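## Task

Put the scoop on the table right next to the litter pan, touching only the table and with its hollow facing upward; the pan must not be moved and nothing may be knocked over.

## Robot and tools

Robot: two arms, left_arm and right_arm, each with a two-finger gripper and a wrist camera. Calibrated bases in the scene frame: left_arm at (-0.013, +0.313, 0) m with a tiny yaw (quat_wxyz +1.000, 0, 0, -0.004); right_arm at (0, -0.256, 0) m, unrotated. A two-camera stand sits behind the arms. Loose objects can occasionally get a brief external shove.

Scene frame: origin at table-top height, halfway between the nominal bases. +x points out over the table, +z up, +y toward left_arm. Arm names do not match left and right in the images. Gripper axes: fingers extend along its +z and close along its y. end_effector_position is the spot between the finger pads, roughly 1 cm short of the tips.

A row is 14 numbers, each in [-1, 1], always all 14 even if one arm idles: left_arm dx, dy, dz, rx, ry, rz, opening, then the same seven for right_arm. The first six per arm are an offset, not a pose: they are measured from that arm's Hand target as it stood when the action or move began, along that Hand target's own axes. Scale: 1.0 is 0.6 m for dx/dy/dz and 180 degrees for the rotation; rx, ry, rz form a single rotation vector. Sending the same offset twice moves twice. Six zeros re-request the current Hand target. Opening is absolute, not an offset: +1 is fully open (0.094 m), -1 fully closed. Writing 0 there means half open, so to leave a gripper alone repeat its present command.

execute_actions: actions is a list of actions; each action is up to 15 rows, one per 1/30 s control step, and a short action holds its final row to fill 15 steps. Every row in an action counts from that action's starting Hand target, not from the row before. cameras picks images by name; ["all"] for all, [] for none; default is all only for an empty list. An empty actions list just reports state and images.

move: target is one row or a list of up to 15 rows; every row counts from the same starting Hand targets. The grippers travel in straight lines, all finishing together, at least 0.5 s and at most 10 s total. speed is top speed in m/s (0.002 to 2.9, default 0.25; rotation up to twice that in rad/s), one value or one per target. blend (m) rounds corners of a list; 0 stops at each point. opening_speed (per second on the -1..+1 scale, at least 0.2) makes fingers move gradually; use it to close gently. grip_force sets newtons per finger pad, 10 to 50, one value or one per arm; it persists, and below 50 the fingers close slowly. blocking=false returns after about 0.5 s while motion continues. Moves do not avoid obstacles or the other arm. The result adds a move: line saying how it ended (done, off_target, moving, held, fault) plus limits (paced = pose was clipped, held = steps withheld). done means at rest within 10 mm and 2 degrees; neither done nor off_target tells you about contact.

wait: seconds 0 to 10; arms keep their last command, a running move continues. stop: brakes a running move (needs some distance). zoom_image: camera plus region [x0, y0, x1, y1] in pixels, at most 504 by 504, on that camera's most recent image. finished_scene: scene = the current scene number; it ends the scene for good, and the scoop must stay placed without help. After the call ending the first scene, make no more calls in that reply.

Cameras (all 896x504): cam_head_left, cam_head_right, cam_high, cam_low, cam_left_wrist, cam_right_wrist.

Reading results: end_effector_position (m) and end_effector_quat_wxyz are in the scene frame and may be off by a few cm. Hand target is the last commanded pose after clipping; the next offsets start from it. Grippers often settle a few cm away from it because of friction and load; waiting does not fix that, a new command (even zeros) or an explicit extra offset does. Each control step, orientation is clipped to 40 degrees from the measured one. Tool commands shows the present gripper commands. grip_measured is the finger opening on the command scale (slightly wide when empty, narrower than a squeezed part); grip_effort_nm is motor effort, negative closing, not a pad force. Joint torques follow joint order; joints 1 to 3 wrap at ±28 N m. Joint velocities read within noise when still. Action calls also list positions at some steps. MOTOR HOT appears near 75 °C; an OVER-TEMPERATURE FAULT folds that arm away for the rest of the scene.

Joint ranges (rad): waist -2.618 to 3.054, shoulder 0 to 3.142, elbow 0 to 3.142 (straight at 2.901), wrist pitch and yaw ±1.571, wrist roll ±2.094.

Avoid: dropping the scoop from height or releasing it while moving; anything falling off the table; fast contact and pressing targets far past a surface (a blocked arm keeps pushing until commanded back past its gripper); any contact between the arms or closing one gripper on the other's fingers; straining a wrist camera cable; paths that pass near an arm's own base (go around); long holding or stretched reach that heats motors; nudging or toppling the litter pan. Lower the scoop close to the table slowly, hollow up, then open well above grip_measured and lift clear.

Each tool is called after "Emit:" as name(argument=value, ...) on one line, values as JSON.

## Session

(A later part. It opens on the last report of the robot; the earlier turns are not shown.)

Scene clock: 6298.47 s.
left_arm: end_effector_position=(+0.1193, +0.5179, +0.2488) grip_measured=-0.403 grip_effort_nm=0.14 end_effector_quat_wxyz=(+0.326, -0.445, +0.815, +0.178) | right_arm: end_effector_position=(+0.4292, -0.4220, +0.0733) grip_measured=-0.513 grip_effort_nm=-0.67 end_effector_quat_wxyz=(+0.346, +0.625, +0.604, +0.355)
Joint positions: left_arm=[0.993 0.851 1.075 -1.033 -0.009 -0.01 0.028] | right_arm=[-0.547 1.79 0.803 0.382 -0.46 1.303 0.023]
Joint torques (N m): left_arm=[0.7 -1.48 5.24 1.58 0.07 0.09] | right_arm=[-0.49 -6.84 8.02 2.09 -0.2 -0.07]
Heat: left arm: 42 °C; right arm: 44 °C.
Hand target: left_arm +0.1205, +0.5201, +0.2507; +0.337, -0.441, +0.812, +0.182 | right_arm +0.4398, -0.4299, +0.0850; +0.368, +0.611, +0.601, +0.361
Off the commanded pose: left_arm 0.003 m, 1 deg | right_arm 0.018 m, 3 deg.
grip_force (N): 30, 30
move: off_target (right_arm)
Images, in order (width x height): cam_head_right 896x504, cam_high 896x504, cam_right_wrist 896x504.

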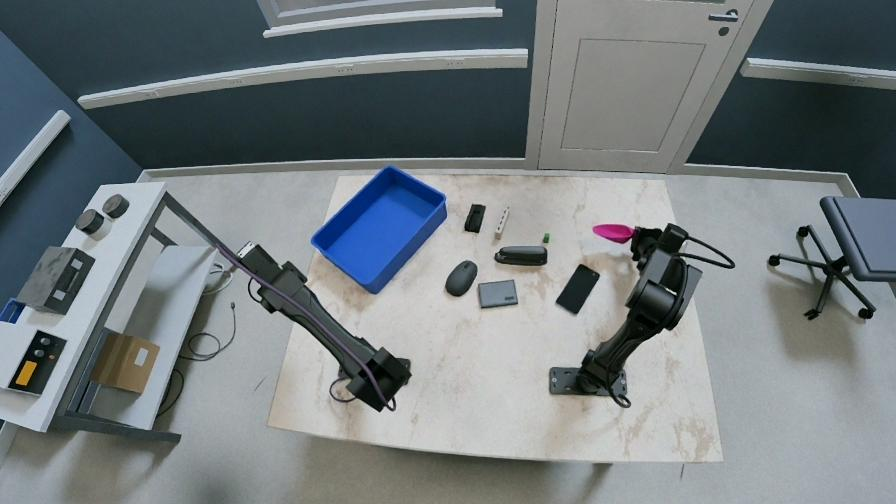

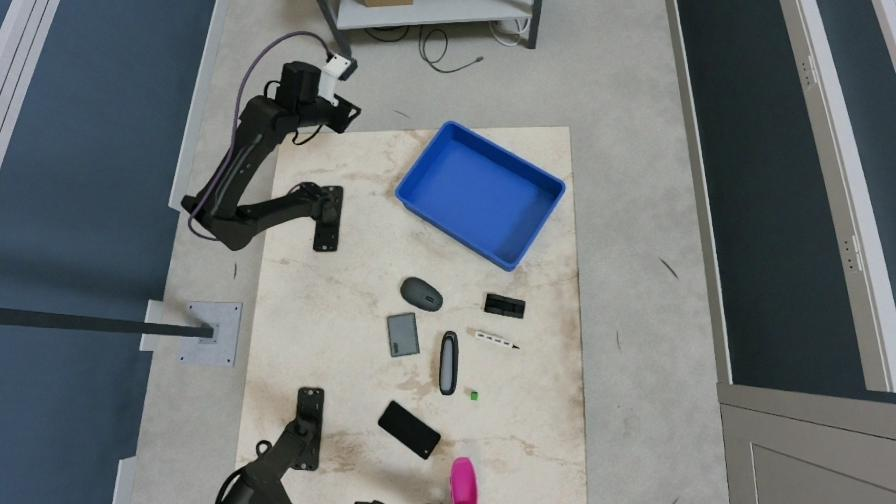

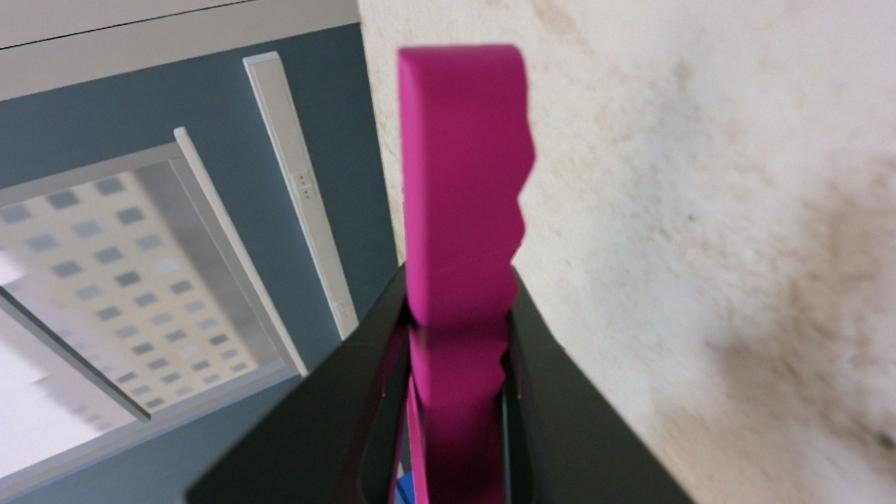

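Emit:
move(target=[0,0,0,0,0,0,-0.4,0,-0.0515,0.0274,0,0,0,-1], speed=0.06, cameras=["cam_right_wrist","cam_low"])

Scene clock: 6310.93 s.
left_arm: end_effector_position=(+0.1193, +0.5179, +0.2488) grip_measured=-0.403 grip_effort_nm=0.14 end_effector_quat_wxyz=(+0.326, -0.445, +0.815, +0.178) | right_arm: end_effector_position=(+0.4366, -0.4264, +0.0474) grip_measured=-0.513 grip_effort_nm=-0.66 end_effector_quat_wxyz=(+0.356, +0.619, +0.602, +0.357)
Joint positions: left_arm=[0.993 0.851 1.075 -1.033 -0.009 -0.01 0.028] | right_arm=[-0.547 1.904 0.789 0.536 -0.46 1.303 0.023]
Joint torques (N m): left_arm=[0.69 -1.48 5.29 1.62 0.07 0.1] | right_arm=[-0.47 -7.42 5.46 2.1 -0.19 -0.06]
Heat: left arm: 42 °C; right arm: 43 °C.
Hand target: left_arm +0.1205, +0.5201, +0.2507; +0.337, -0.441, +0.812, +0.182 | right_arm +0.4399, -0.4300, +0.0501; +0.368, +0.611, +0.601, +0.361
Off the commanded pose: left_arm 0.003 m, 1 deg | right_arm 0.005 m, 2 deg.
grip_force (N): 30, 30
move: done
Images, in order (width x height): cam_low 896x504, cam_right_wrist 896x504.

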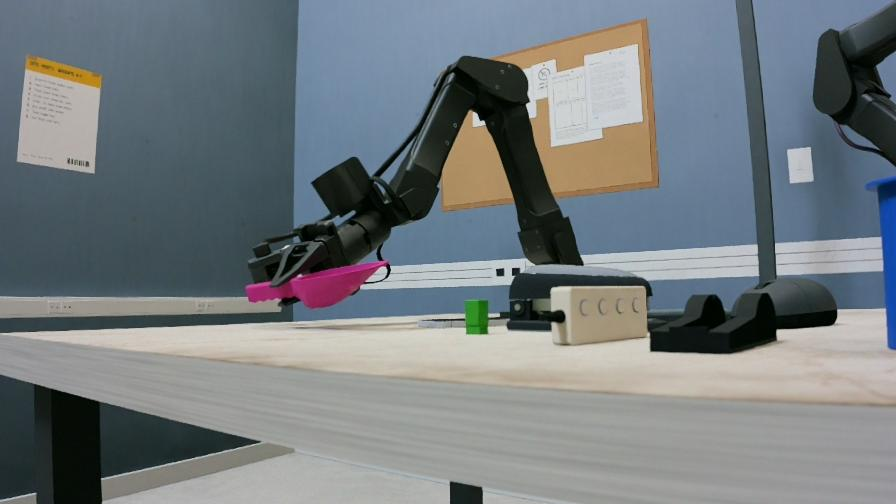

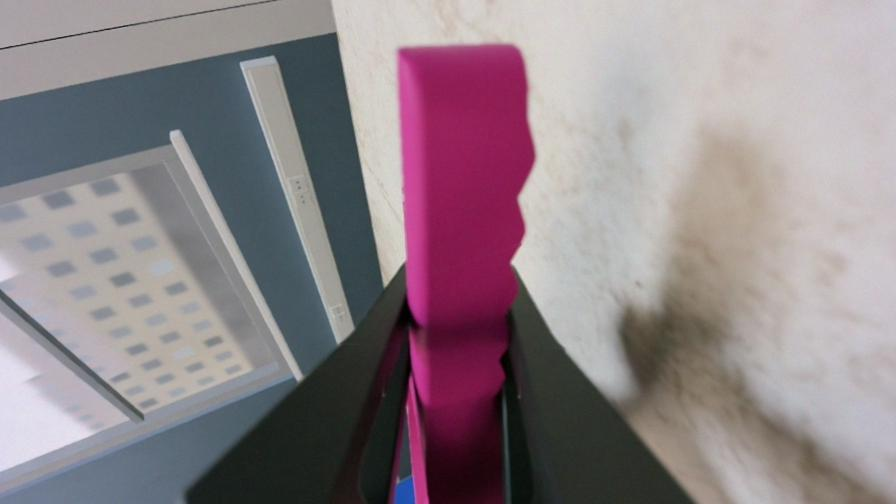

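Emit:
move(target=[0,0,0,0,0,0,-0.4,0,-0.0177,0.0094,0,0,0,-1], speed=0.04, cameras=["cam_low"])

Emit:
zoom_image(camera="cam_low", region=[230, 200, 500, 350])

Scene clock: 6316.93 s.
left_arm: end_effector_position=(+0.1193, +0.5179, +0.2488) grip_measured=-0.403 grip_effort_nm=0.14 end_effector_quat_wxyz=(+0.326, -0.445, +0.815, +0.178) | right_arm: end_effector_position=(+0.4373, -0.4269, +0.0366) grip_measured=-0.513 grip_effort_nm=-0.66 end_effector_quat_wxyz=(+0.357, +0.618, +0.602, +0.358)
Joint positions: left_arm=[0.993 0.851 1.075 -1.033 -0.009 -0.01 0.028] | right_arm=[-0.547 1.945 0.78 0.588 -0.46 1.303 0.023]
Joint torques (N m): left_arm=[0.64 -1.51 5.22 1.61 0.08 0.09] | right_arm=[-0.46 -7.43 5.08 2.07 -0.19 -0.06]
Heat: left arm: 42 °C; right arm: 42 °C.
Hand target: left_arm +0.1205, +0.5201, +0.2507; +0.337, -0.441, +0.812, +0.182 | right_arm +0.4399, -0.4300, +0.0381; +0.368, +0.611, +0.601, +0.361
Off the commanded pose: left_arm 0.003 m, 1 deg | right_arm 0.004 m, 1 deg.
grip_force (N): 30, 30
move: done
Images, in order (width x height): cam_low 896x504.

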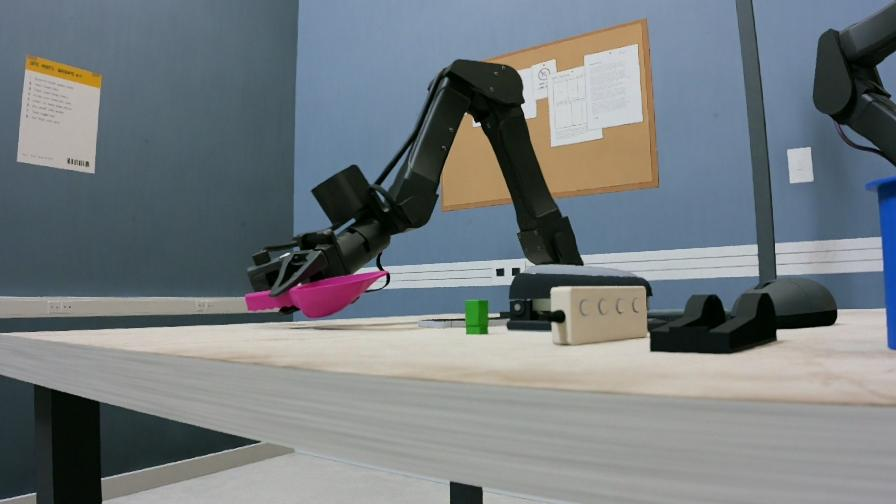

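Scaled by 1.867.

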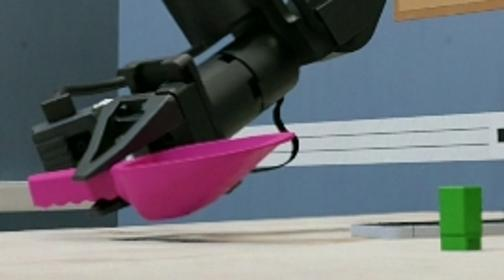

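Emit:
move(target=[0,0,0,0,0,0,-0.4,0,-0.0088,0.0047,0,0,0,-1], speed=0.04, cameras=["cam_low"])

Emit:
zoom_image(camera="cam_low", region=[230, 230, 410, 330])

Scene clock: 6329.73 s.
left_arm: end_effector_position=(+0.1193, +0.5179, +0.2488) grip_measured=-0.403 grip_effort_nm=0.14 end_effector_quat_wxyz=(+0.326, -0.445, +0.815, +0.178) | right_arm: end_effector_position=(+0.4385, -0.4276, +0.0322) grip_measured=-0.513 grip_effort_nm=-0.66 end_effector_quat_wxyz=(+0.359, +0.617, +0.602, +0.358)
Joint positions: left_arm=[0.993 0.851 1.075 -1.033 -0.009 -0.01 0.028] | right_arm=[-0.547 1.966 0.78 0.613 -0.46 1.303 0.023]
Joint torques (N m): left_arm=[0.69 -1.47 5.27 1.61 0.1 0.07] | right_arm=[-0.51 -7.49 4.67 2.11 -0.18 -0.07]
Heat: left arm: 42 °C; right arm: 43 °C.
Hand target: left_arm +0.1205, +0.5201, +0.2507; +0.337, -0.441, +0.812, +0.182 | right_arm +0.4399, -0.4300, +0.0321; +0.368, +0.611, +0.601, +0.361
Off the commanded pose: left_arm 0.003 m, 1 deg | right_arm 0.003 m, 1 deg.
grip_force (N): 30, 30
move: done
Images, in order (width x height): cam_low 896x504.

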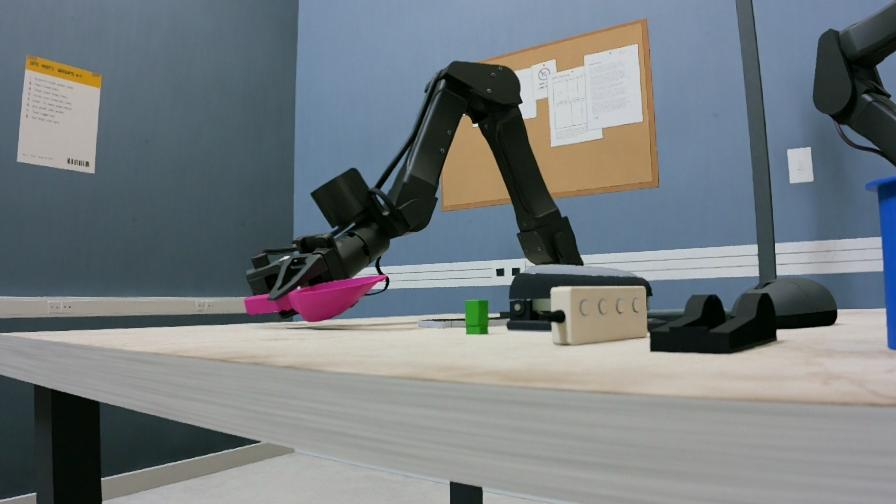

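Scaled by 2.800.

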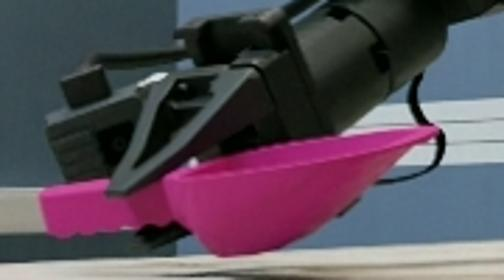

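Emit:
move(target=[0,0,0,0,0,0,-0.4,0,0,0,0,0,0,-0.25], speed=0.04, opening_speed=0.2, cameras=["cam_low","cam_right_wrist"])

Emit:
zoom_image(camera="cam_low", region=[230, 230, 410, 330])

Scene clock: 6357.47 s.
left_arm: end_effector_position=(+0.1193, +0.5179, +0.2488) grip_measured=-0.403 grip_effort_nm=0.14 end_effector_quat_wxyz=(+0.326, -0.445, +0.815, +0.178) | right_arm: end_effector_position=(+0.4394, -0.4278, +0.0337) grip_measured=-0.252 grip_effort_nm=0.11 end_effector_quat_wxyz=(+0.361, +0.615, +0.601, +0.360)
Joint positions: left_arm=[0.993 0.851 1.075 -1.033 -0.009 -0.01 0.028] | right_arm=[-0.547 1.966 0.78 0.62 -0.462 1.306 0.035]
Joint torques (N m): left_arm=[0.69 -1.48 5.22 1.61 0.07 0.11] | right_arm=[-0.49 -7.43 4.68 2.03 -0.17 -0.08]
Heat: left arm: 42 °C; right arm: 44 °C.
Hand target: left_arm +0.1205, +0.5201, +0.2507; +0.337, -0.441, +0.812, +0.182 | right_arm +0.4399, -0.4300, +0.0321; +0.368, +0.611, +0.601, +0.361
Off the commanded pose: left_arm 0.003 m, 1 deg | right_arm 0.003 m, 1 deg.
grip_force (N): 30, 30
move: done
Images, in order (width x height): cam_low 896x504, cam_right_wrist 896x504.

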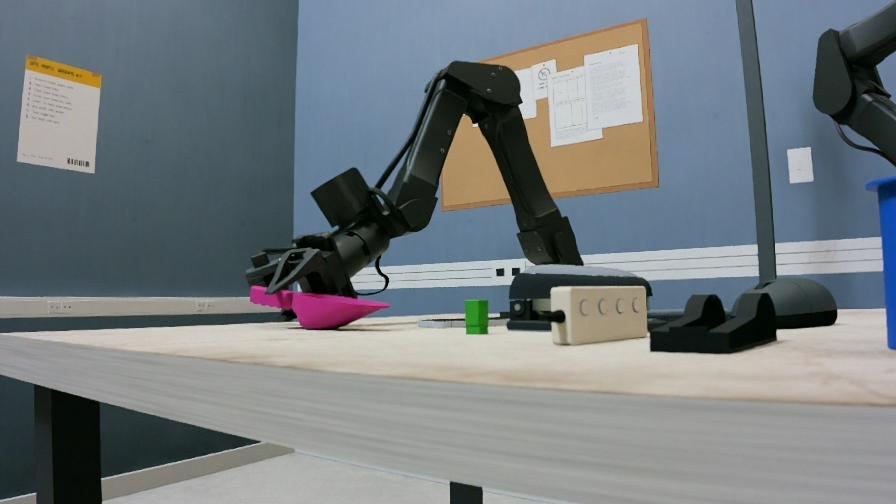

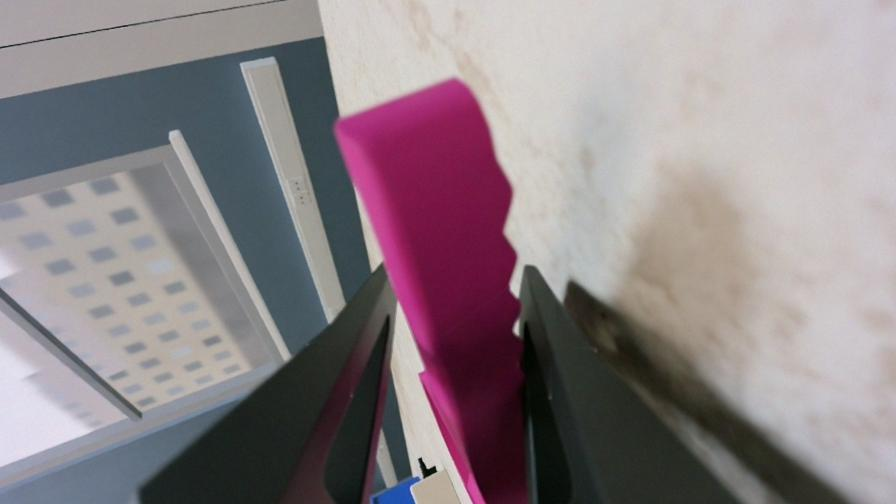

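Scaled by 2.800.

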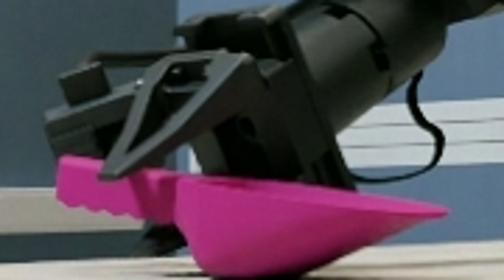

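Emit:
move(target=[[0,0,0,0,0,0,-0.4,0,0,-0.0167,0,0,0,-0.05],[0,0,0,0,0,0,-0.4,0,0,-0.15,0,0,0,-0.05]], speed=0.05, opening_speed=0.25, cameras=["cam_low","cam_high","cam_right_wrist"])

Emit:
zoom_image(camera="cam_high", region=[405, 330, 585, 504])

Scene clock: 6367.80 s.
left_arm: end_effector_position=(+0.1193, +0.5179, +0.2488) grip_measured=-0.403 grip_effort_nm=0.14 end_effector_quat_wxyz=(+0.326, -0.445, +0.815, +0.178) | right_arm: end_effector_position=(+0.3597, -0.4257, +0.0596) grip_measured=-0.052 grip_effort_nm=0.11 end_effector_quat_wxyz=(+0.346, +0.628, +0.596, +0.362)
Joint positions: left_arm=[0.993 0.851 1.075 -1.033 -0.009 -0.01 0.028] | right_arm=[-0.698 1.657 0.565 0.448 -0.589 1.224 0.045]
Joint torques (N m): left_arm=[0.73 -1.52 5.27 1.6 0.1 0.1] | right_arm=[-0.64 -9.59 5.12 1.7 -0.22 -0.25]
Heat: left arm: 42 °C; right arm: 43 °C.
Hand target: left_arm +0.1205, +0.5201, +0.2507; +0.337, -0.441, +0.812, +0.182 | right_arm +0.3604, -0.4286, +0.0743; +0.368, +0.611, +0.601, +0.361
Off the commanded pose: left_arm 0.003 m, 1 deg | right_arm 0.015 m, 3 deg.
grip_force (N): 30, 30
move: off_target (right_arm)
Images, in order (width x height): cam_high 896x504, cam_low 896x504, cam_right_wrist 896x504.

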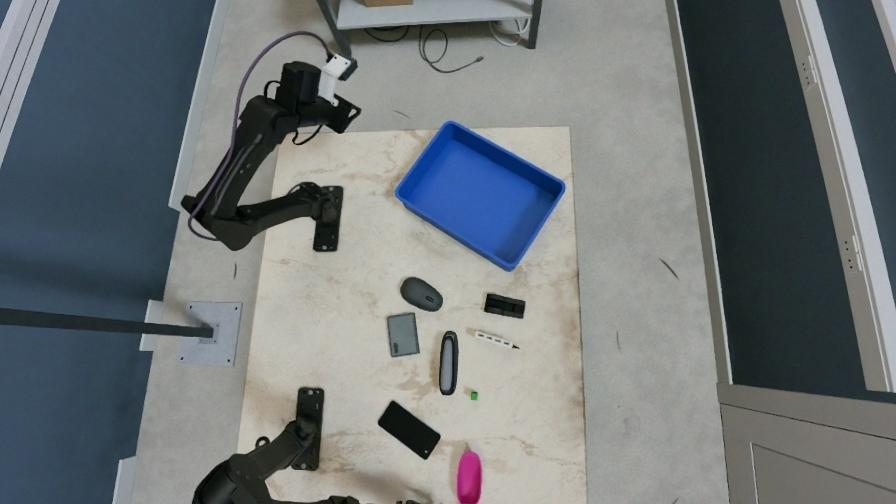

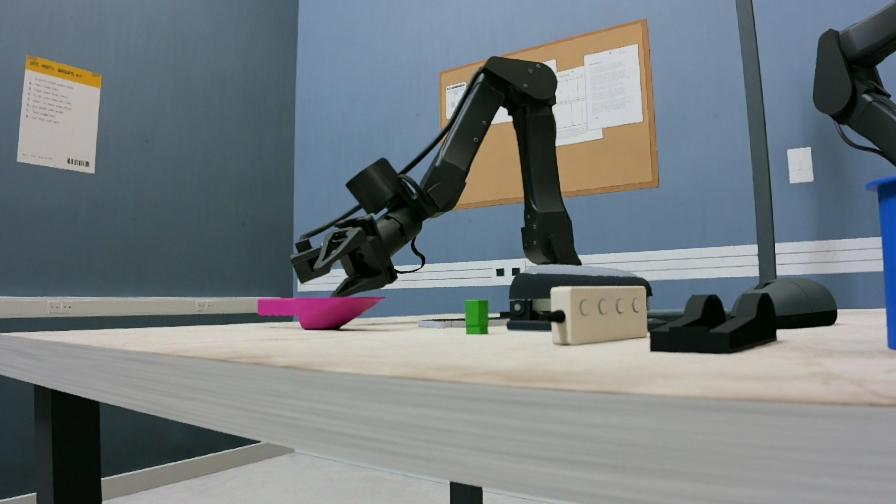

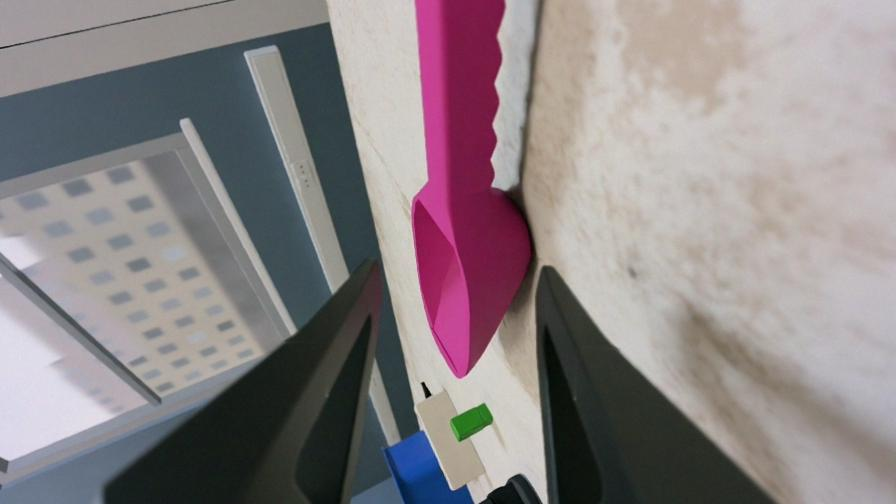

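Scaled by 2.800.

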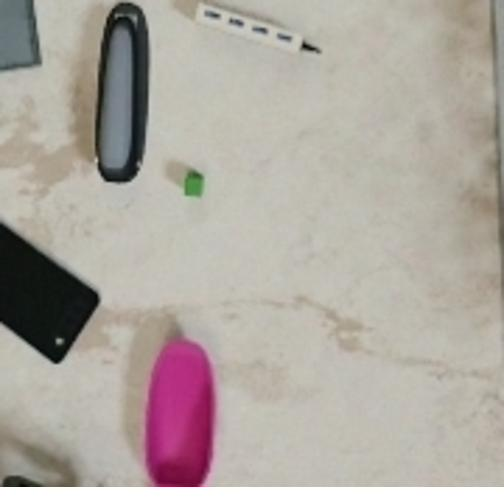

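Emit:
move(target=[[0,0,0,0,0,0,-0.4,-0.002,0.0895,-0.0293,0.25,0.0024,-0.0035,0],[0,0,0,0,0,0,-0.4,-0.0087,0.0792,0.0933,0.3445,0.0033,-0.0048,0]], speed=0.15, blend=[0.02,0], cameras=["cam_right_wrist"])

Scene clock: 6498.20 s.
left_arm: end_effector_position=(+0.1193, +0.5179, +0.2488) grip_measured=-0.403 grip_effort_nm=0.14 end_effector_quat_wxyz=(+0.326, -0.445, +0.815, +0.178) | right_arm: end_effector_position=(+0.4291, -0.4330, +0.0932) grip_measured=-0.002 grip_effort_nm=0.10 end_effector_quat_wxyz=(-0.001, +0.706, +0.708, +0.009)
Joint positions: left_arm=[0.993 0.851 1.075 -1.033 -0.009 -0.01 0.028] | right_arm=[-0.4 2.408 2.36 -1.519 -0.017 1.166 0.047]
Joint torques (N m): left_arm=[0.66 -1.43 5.26 1.62 0.08 0.09] | right_arm=[0.39 -10.65 8.28 0.23 0.19 0.06]
Heat: left arm: 42 °C; right arm: 43 °C.
Hand target: left_arm +0.1205, +0.5201, +0.2507; +0.337, -0.441, +0.812, +0.182 | right_arm +0.4321, -0.4351, +0.0900; +0.000, +0.707, +0.707, +0.001
Off the commanded pose: left_arm 0.003 m, 1 deg | right_arm 0.005 m, 1 deg.
grip_force (N): 30, 30
move: done
Images, in order (width x height): cam_right_wrist 896x504.

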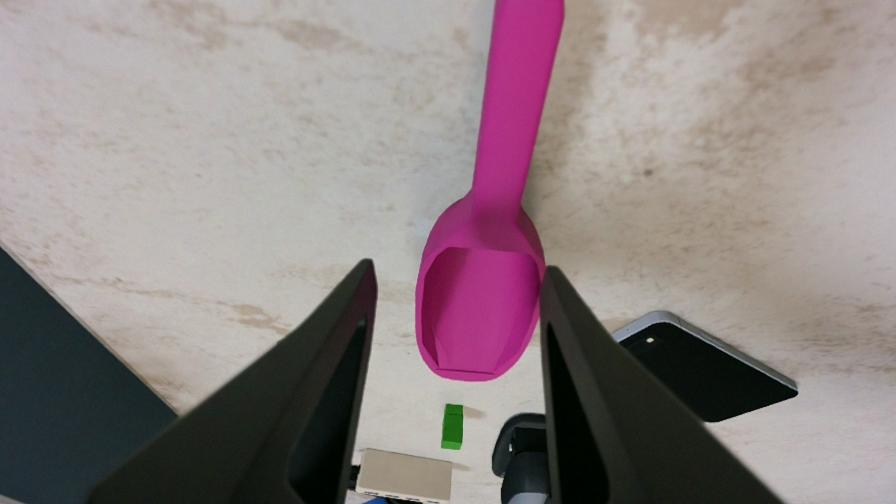

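Emit:
move(target=[[0,0,0,0,0,0,-0.4,0.0117,-0.0312,0.08,0,0,0.0133,0],[0,0,0,0,0,0,-0.4,0.0117,-0.0312,0.08,0,0,0.0133,-1]], speed=0.1, opening_speed=0.5, grip_force=30, cameras=["cam_right_wrist"])

Scene clock: 6519.30 s.
left_arm: end_effector_position=(+0.1193, +0.5179, +0.2488) grip_measured=-0.403 grip_effort_nm=0.14 end_effector_quat_wxyz=(+0.326, -0.445, +0.815, +0.178) | right_arm: end_effector_position=(+0.4077, -0.4241, +0.0189) grip_measured=-0.615 grip_effort_nm=-0.66 end_effector_quat_wxyz=(-0.031, +0.720, +0.694, -0.005)
Joint positions: left_arm=[0.993 0.851 1.075 -1.033 -0.009 -0.01 0.028] | right_arm=[-0.4 2.359 1.977 -1.25 -0.016 1.206 0.018]
Joint torques (N m): left_arm=[0.66 -1.47 5.2 1.6 0.07 0.1] | right_arm=[0.28 -17.54 5.55 0.29 0.17 0.08]
Heat: left arm: 42 °C; right arm: 41 °C.
Hand target: left_arm +0.1205, +0.5201, +0.2507; +0.337, -0.441, +0.812, +0.182 | right_arm +0.4134, -0.4281, +0.0420; +0.000, +0.722, +0.692, +0.001
Off the commanded pose: left_arm 0.003 m, 1 deg | right_arm 0.024 m, 4 deg.
grip_force (N): 30, 30
move: off_target (right_arm); target 2's new opening was sent with right_arm's hand 0.024 m and 4 deg from that target
Images, in order (width x height): cam_right_wrist 896x504.

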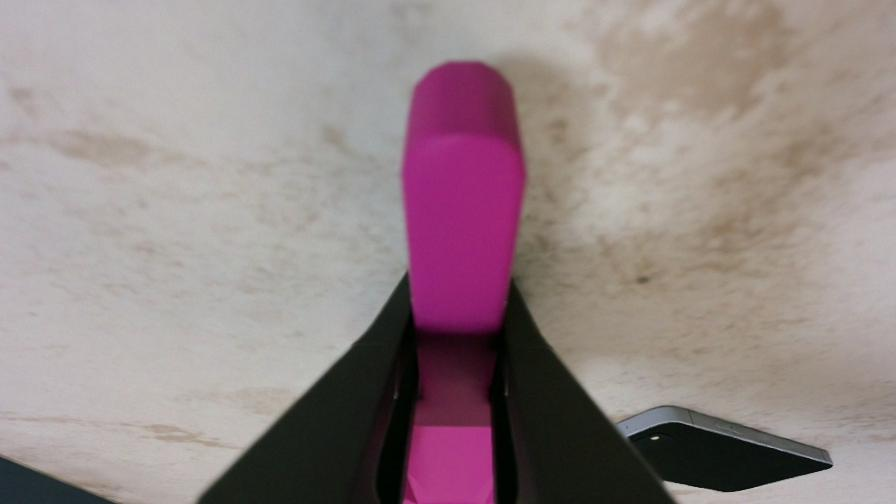

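Emit:
move(target=[[0,0,0,0,0,0,-0.4,0.0133,-0.0062,-0.1383,0,0,0,-1],[0,0,0,0,0,0,-0.4,0.014,0.0105,-0.1133,-0.3222,0,0,-1],[0,0,0,0,0,0,-0.4,0.0147,0.0272,-0.055,-0.3222,0,0,-1]], speed=[0.15,0.3,0.15], blend=[0.02,0.02,0], cameras=["cam_right_wrist","cam_low"])

Emit:
zoom_image(camera="cam_low", region=[230, 200, 450, 340])

Scene clock: 6539.53 s.
left_arm: end_effector_position=(+0.1193, +0.5179, +0.2488) grip_measured=-0.403 grip_effort_nm=0.14 end_effector_quat_wxyz=(+0.326, -0.445, +0.815, +0.178) | right_arm: end_effector_position=(+0.4233, -0.4203, +0.0718) grip_measured=-0.615 grip_effort_nm=-0.66 end_effector_quat_wxyz=(+0.339, +0.641, +0.604, +0.331)
Joint positions: left_arm=[0.993 0.851 1.075 -1.033 -0.009 -0.01 0.028] | right_arm=[-0.528 1.755 0.804 0.31 -0.399 1.306 0.018]
Joint torques (N m): left_arm=[0.64 -1.47 5.23 1.61 0.09 0.1] | right_arm=[0.68 -6.61 6.22 2.09 -0.14 -0.08]
Heat: left arm: 42 °C; right arm: 42 °C.
Hand target: left_arm +0.1205, +0.5201, +0.2507; +0.337, -0.441, +0.812, +0.182 | right_arm +0.4299, -0.4199, +0.0749; +0.350, +0.631, +0.605, +0.336
Off the commanded pose: left_arm 0.003 m, 1 deg | right_arm 0.007 m, 2 deg.
grip_force (N): 30, 30
move: done; blend cut to 0.0182 m at target 2
Images, in order (width x height): cam_low 896x504, cam_right_wrist 896x504.

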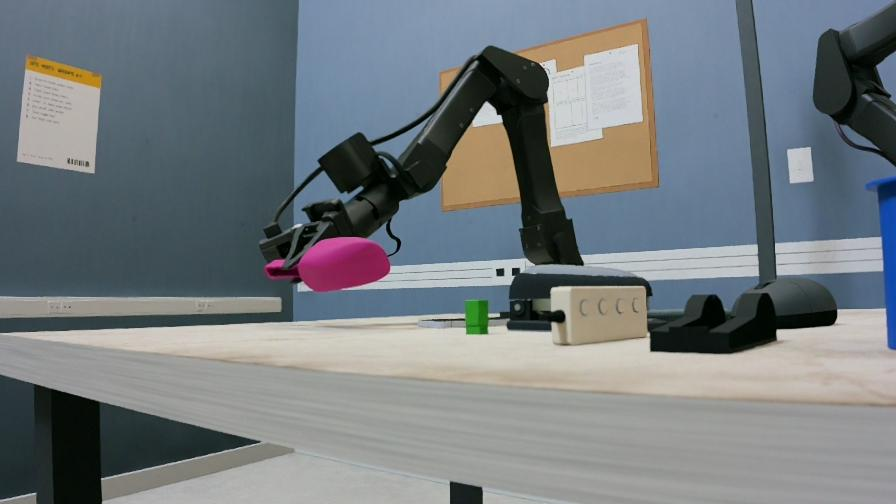

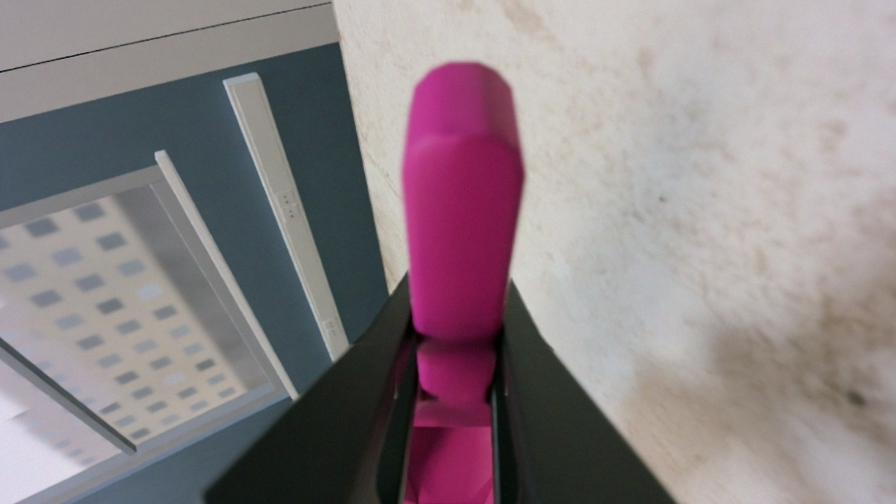

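Scaled by 2.291.

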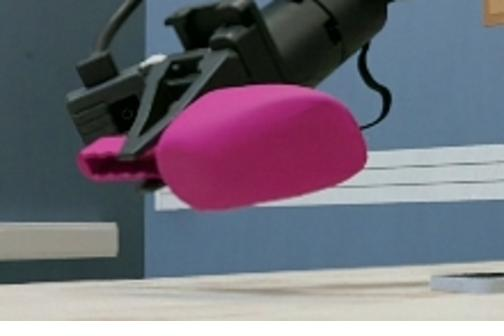

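Emit:
move(target=[0,0,0,0,0,0,-0.4,0,-0.0523,0.0326,0,0,0,-1], speed=0.06, cameras=["cam_low"])

Emit:
zoom_image(camera="cam_low", region=[230, 230, 410, 340])

Scene clock: 6547.37 s.
left_arm: end_effector_position=(+0.1193, +0.5179, +0.2488) grip_measured=-0.403 grip_effort_nm=0.14 end_effector_quat_wxyz=(+0.326, -0.445, +0.815, +0.178) | right_arm: end_effector_position=(+0.4244, -0.4209, +0.0357) grip_measured=-0.615 grip_effort_nm=-0.66 end_effector_quat_wxyz=(+0.340, +0.641, +0.603, +0.331)
Joint positions: left_arm=[0.993 0.851 1.075 -1.033 -0.009 -0.01 0.028] | right_arm=[-0.528 1.874 0.758 0.476 -0.399 1.306 0.018]
Joint torques (N m): left_arm=[0.68 -1.55 5.24 1.58 0.06 0.09] | right_arm=[0.72 -7.12 5.31 2.04 -0.15 -0.06]
Heat: left arm: 42 °C; right arm: 41 °C.
Hand target: left_arm +0.1205, +0.5201, +0.2507; +0.337, -0.441, +0.812, +0.182 | right_arm +0.4299, -0.4199, +0.0380; +0.350, +0.631, +0.605, +0.336
Off the commanded pose: left_arm 0.003 m, 1 deg | right_arm 0.006 m, 2 deg.
grip_force (N): 30, 30
move: done
Images, in order (width x height): cam_low 896x504.

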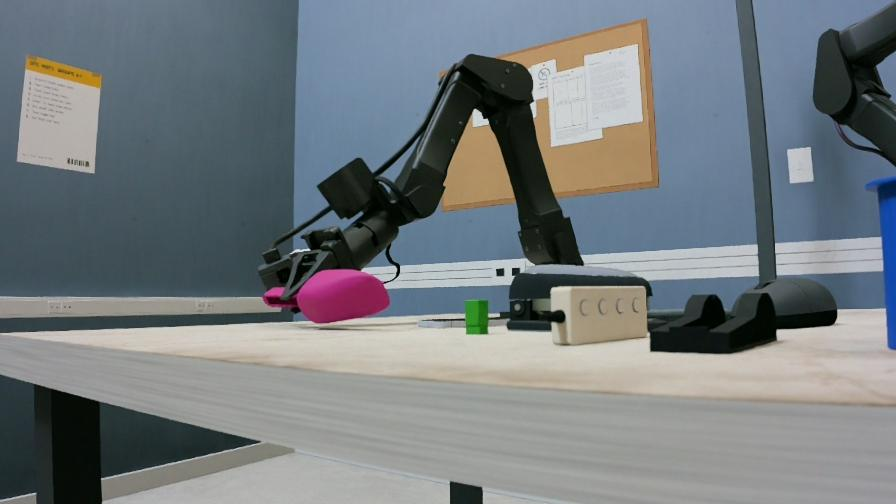

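Scaled by 2.800.

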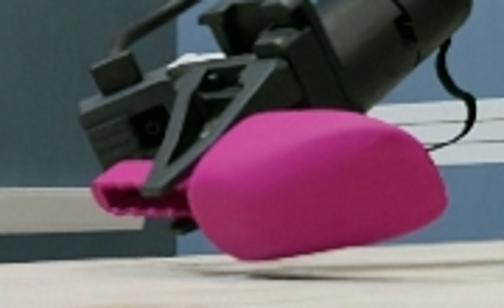

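Emit:
move(target=[[0,0,0,0,0,0,-0.4,0,-0.0088,0.0055,0,0,0,-1],[0,0,0,0,0,0,-0.4,0,-0.0088,0.0055,0,0,0,-0.3],[0,0,0,0,0,0,-0.4,0,-0.0088,-0.0112,0,0,0,-0.1],[0,0,0,0,0,0,-0.4,0,-0.0088,-0.15,0,0,0,-0.1]], speed=[0.05,0.05,0.05,0.06], opening_speed=0.25, cameras=["cam_low","cam_high","cam_right_wrist"])

Emit:
zoom_image(camera="cam_high", region=[405, 330, 585, 504])

Scene clock: 6563.23 s.
left_arm: end_effector_position=(+0.1193, +0.5179, +0.2488) grip_measured=-0.403 grip_effort_nm=0.14 end_effector_quat_wxyz=(+0.326, -0.445, +0.815, +0.178) | right_arm: end_effector_position=(+0.3502, -0.4139, +0.0681) grip_measured=-0.102 grip_effort_nm=0.11 end_effector_quat_wxyz=(+0.329, +0.646, +0.601, +0.336)
Joint positions: left_arm=[0.993 0.851 1.075 -1.033 -0.009 -0.01 0.028] | right_arm=[-0.659 1.54 0.567 0.278 -0.513 1.228 0.042]
Joint torques (N m): left_arm=[0.68 -1.48 5.23 1.61 0.09 0.06] | right_arm=[-0.59 -8.69 5.59 1.67 -0.22 -0.23]
Heat: left arm: 42 °C; right arm: 42 °C.
Hand target: left_arm +0.1205, +0.5201, +0.2507; +0.337, -0.441, +0.812, +0.182 | right_arm +0.3508, -0.4166, +0.0812; +0.350, +0.631, +0.605, +0.336
Off the commanded pose: left_arm 0.003 m, 1 deg | right_arm 0.013 m, 3 deg.
grip_force (N): 30, 30
move: off_target (right_arm)
Images, in order (width x height): cam_high 896x504, cam_low 896x504, cam_right_wrist 896x504.

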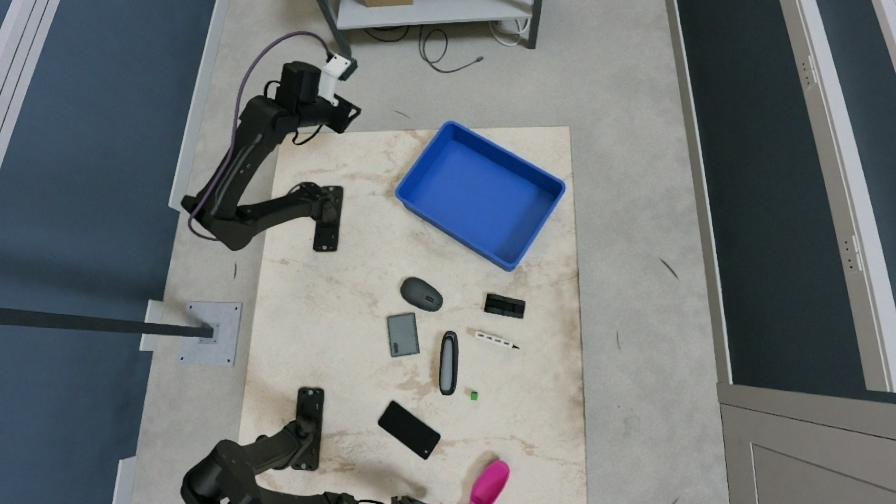

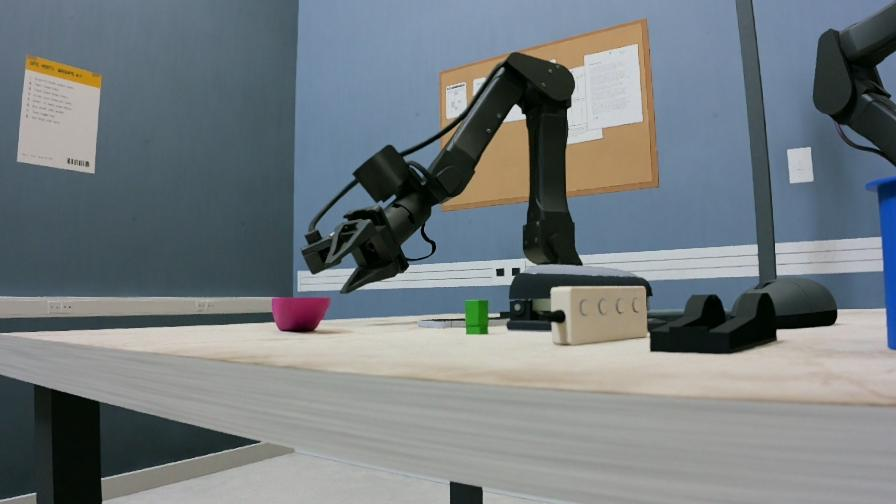

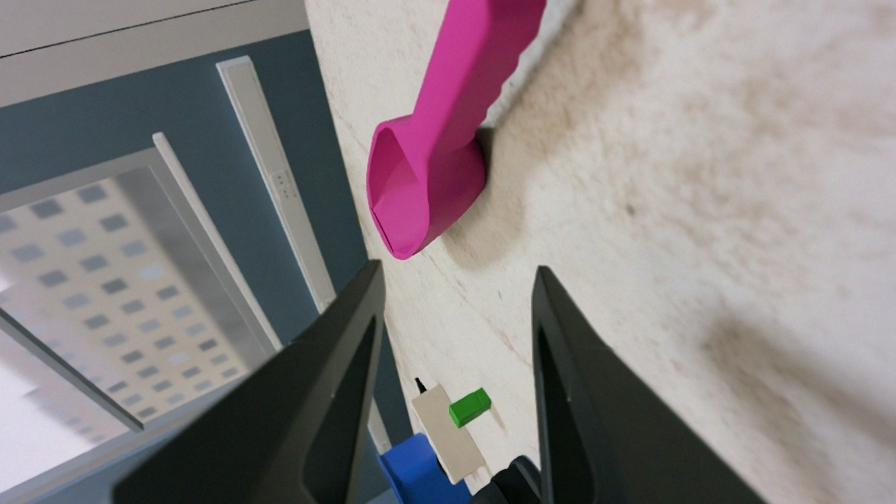

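Scaled by 2.800.

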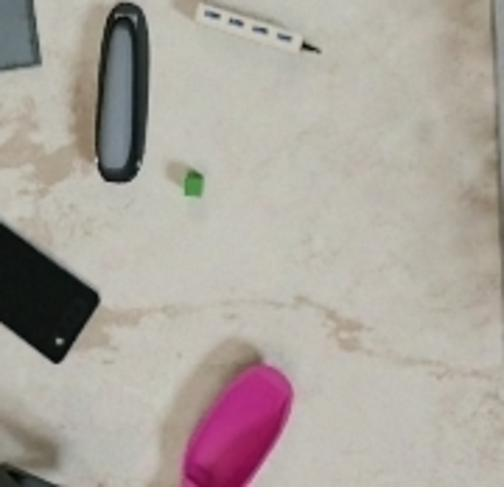

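Emit:
move(target=[[0,0,0,0,0,0,-0.4,-0.0047,0.0958,-0.0317,0.2218,-0.0505,0.0908,0],[0,0,0,0,0,0,-0.4,-0.029,0.0703,0.0853,0.3169,-0.0722,0.1297,0]], speed=0.15, blend=[0.02,0], cameras=["cam_right_wrist"])

Scene clock: 6648.13 s.
left_arm: end_effector_position=(+0.1193, +0.5179, +0.2488) grip_measured=-0.403 grip_effort_nm=0.14 end_effector_quat_wxyz=(+0.326, -0.445, +0.815, +0.178) | right_arm: end_effector_position=(+0.4135, -0.4356, +0.0917) grip_measured=-0.002 grip_effort_nm=0.11 end_effector_quat_wxyz=(-0.002, +0.857, +0.516, +0.009)
Joint positions: left_arm=[0.993 0.851 1.075 -1.033 -0.009 -0.01 0.028] | right_arm=[-0.419 2.317 2.195 -1.442 -0.018 1.638 0.047]
Joint torques (N m): left_arm=[0.66 -1.47 5.19 1.61 0.1 0.09] | right_arm=[0.68 -10.4 8.34 0.16 0.21 0.09]
Heat: left arm: 42 °C; right arm: 41 °C.
Hand target: left_arm +0.1205, +0.5201, +0.2507; +0.337, -0.441, +0.812, +0.182 | right_arm +0.4158, -0.4368, +0.0899; +0.000, +0.857, +0.515, +0.000
Off the commanded pose: left_arm 0.003 m, 1 deg | right_arm 0.003 m, 1 deg.
grip_force (N): 30, 30
move: done
Images, in order (width x height): cam_right_wrist 896x504.

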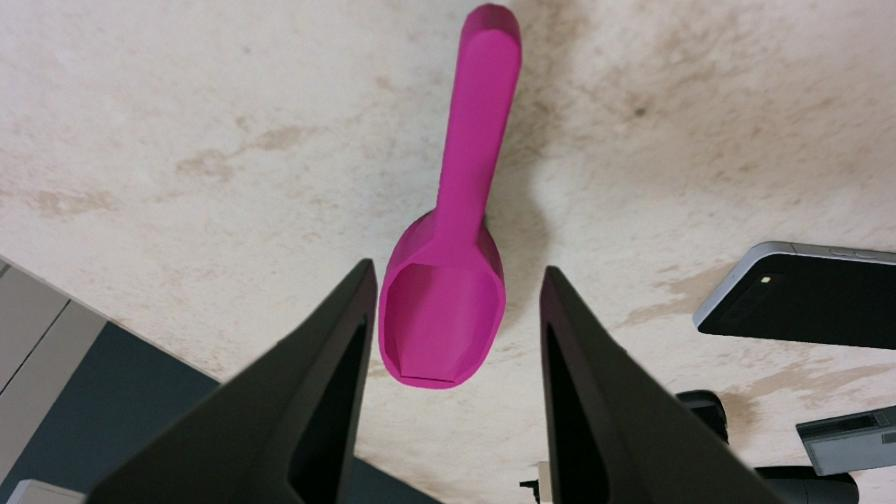

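Emit:
move(target=[0,0,0,0,0,0,-0.4,0.0166,-0.009,0.05,0,0,0.037,0], speed=0.1)

Scene clock: 6657.60 s.
left_arm: end_effector_position=(+0.1193, +0.5179, +0.2488) grip_measured=-0.403 grip_effort_nm=0.14 end_effector_quat_wxyz=(+0.326, -0.445, +0.815, +0.178) | right_arm: end_effector_position=(+0.4146, -0.4248, +0.0564) grip_measured=-0.002 grip_effort_nm=0.11 end_effector_quat_wxyz=(-0.010, +0.885, +0.466, +0.003)
Joint positions: left_arm=[0.993 0.851 1.075 -1.033 -0.009 -0.01 0.028] | right_arm=[-0.396 2.317 2.055 -1.321 -0.017 1.776 0.047]
Joint torques (N m): left_arm=[0.7 -1.46 5.23 1.6 0.07 0.11] | right_arm=[0.7 -13.09 5.68 0.33 0.22 0.07]
Heat: left arm: 42 °C; right arm: 40 °C.
Hand target: left_arm +0.1205, +0.5201, +0.2507; +0.337, -0.441, +0.812, +0.182 | right_arm +0.4158, -0.4253, +0.0599; +0.000, +0.886, +0.464, +0.000
Off the commanded pose: left_arm 0.003 m, 1 deg | right_arm 0.004 m, 1 deg.
grip_force (N): 30, 30
move: done

Emit:
move(target=[0,0,0,0,0,0,-0.4,0,0,0.0333,0,0,0,0], speed=0.06, cameras=["cam_right_wrist"])

Scene clock: 6660.93 s.
left_arm: end_effector_position=(+0.1193, +0.5179, +0.2488) grip_measured=-0.403 grip_effort_nm=0.14 end_effector_quat_wxyz=(+0.326, -0.445, +0.815, +0.178) | right_arm: end_effector_position=(+0.4149, -0.4249, +0.0387) grip_measured=-0.002 grip_effort_nm=0.11 end_effector_quat_wxyz=(-0.008, +0.885, +0.466, +0.004)
Joint positions: left_arm=[0.993 0.851 1.075 -1.033 -0.009 -0.01 0.028] | right_arm=[-0.396 2.317 1.984 -1.246 -0.017 1.776 0.047]
Joint torques (N m): left_arm=[0.7 -1.46 5.22 1.59 0.07 0.1] | right_arm=[0.62 -12.63 5.67 0.36 0.2 0.08]
Heat: left arm: 42 °C; right arm: 41 °C.
Hand target: left_arm +0.1205, +0.5201, +0.2507; +0.337, -0.441, +0.812, +0.182 | right_arm +0.4158, -0.4254, +0.0400; +0.000, +0.886, +0.464, +0.000
Off the commanded pose: left_arm 0.003 m, 1 deg | right_arm 0.001 m, 1 deg.
grip_force (N): 30, 30
move: done
Images, in order (width x height): cam_right_wrist 896x504.

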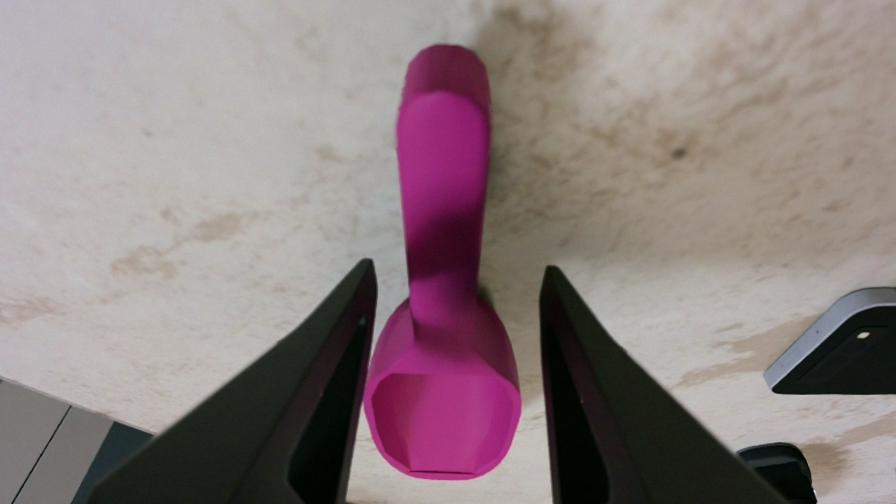

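Emit:
move(target=[0,0,0,0,0,0,-0.4,0,0.005,0.003,0,0,0,-1], speed=0.06, opening_speed=0.5, grip_force=30)

Scene clock: 6667.57 s.
left_arm: end_effector_position=(+0.1193, +0.5179, +0.2488) grip_measured=-0.403 grip_effort_nm=0.14 end_effector_quat_wxyz=(+0.326, -0.445, +0.815, +0.178) | right_arm: end_effector_position=(+0.4152, -0.4251, +0.0387) grip_measured=-0.621 grip_effort_nm=-0.66 end_effector_quat_wxyz=(-0.008, +0.885, +0.466, +0.004)
Joint positions: left_arm=[0.993 0.851 1.075 -1.033 -0.009 -0.01 0.028] | right_arm=[-0.396 2.317 1.984 -1.245 -0.017 1.776 0.018]
Joint torques (N m): left_arm=[0.65 -1.47 5.33 1.59 0.07 0.1] | right_arm=[0.54 -11.45 6.99 0.31 0.19 0.06]
Heat: left arm: 42 °C; right arm: 42 °C.
Hand target: left_arm +0.1205, +0.5201, +0.2507; +0.337, -0.441, +0.812, +0.182 | right_arm +0.4183, -0.4271, +0.0382; +0.000, +0.886, +0.464, +0.000
Off the commanded pose: left_arm 0.003 m, 1 deg | right_arm 0.004 m, 1 deg.
grip_force (N): 30, 30
move: done

Emit:
move(target=[[0,0,0,0,0,0,-0.4,0.0388,-0.0233,-0.153,0,0,0,-1],[0,0,0,0,0,0,-0.4,0.0709,-0.0355,-0.1363,-0.3611,0,0,-1],[0,0,0,0,0,0,-0.4,0.0893,-0.0381,-0.0697,-0.3611,0,0,-1]], speed=[0.15,0.3,0.15], blend=[0.02,0.02,0], cameras=["cam_low"])

Emit:
zoom_image(camera="cam_low", region=[230, 200, 450, 340])

Scene clock: 6684.77 s.
left_arm: end_effector_position=(+0.1193, +0.5179, +0.2488) grip_measured=-0.403 grip_effort_nm=0.14 end_effector_quat_wxyz=(+0.326, -0.445, +0.815, +0.178) | right_arm: end_effector_position=(+0.4265, -0.3686, +0.0766) grip_measured=-0.621 grip_effort_nm=-0.66 end_effector_quat_wxyz=(+0.463, +0.754, +0.393, +0.251)
Joint positions: left_arm=[0.993 0.851 1.075 -1.033 -0.009 -0.01 0.028] | right_arm=[-0.081 1.736 0.661 0.556 0.454 1.833 0.018]
Joint torques (N m): left_arm=[0.68 -1.51 5.26 1.61 0.07 0.1] | right_arm=[0.58 -6.02 5.89 2.1 0.4 -0.21]
Heat: left arm: 42 °C; right arm: 42 °C.
Hand target: left_arm +0.1205, +0.5201, +0.2507; +0.337, -0.441, +0.812, +0.182 | right_arm +0.4298, -0.3701, +0.0799; +0.476, +0.747, +0.392, +0.249
Off the commanded pose: left_arm 0.003 m, 1 deg | right_arm 0.005 m, 2 deg.
grip_force (N): 30, 30
move: done
Images, in order (width x height): cam_low 896x504.

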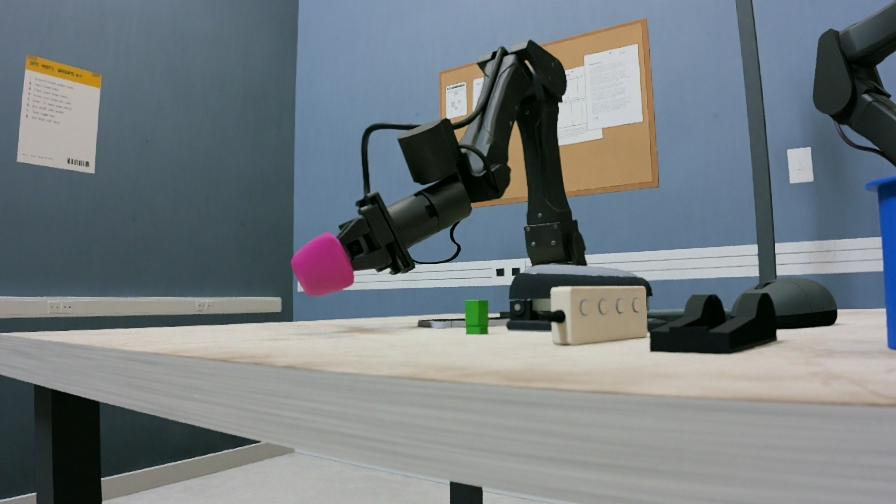

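Scaled by 2.291.

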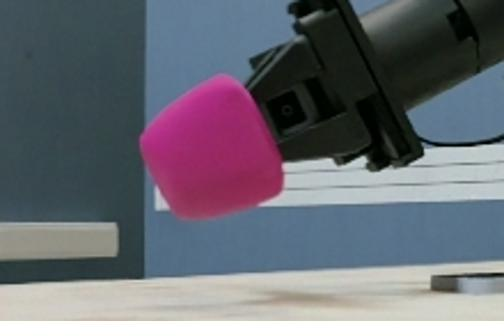

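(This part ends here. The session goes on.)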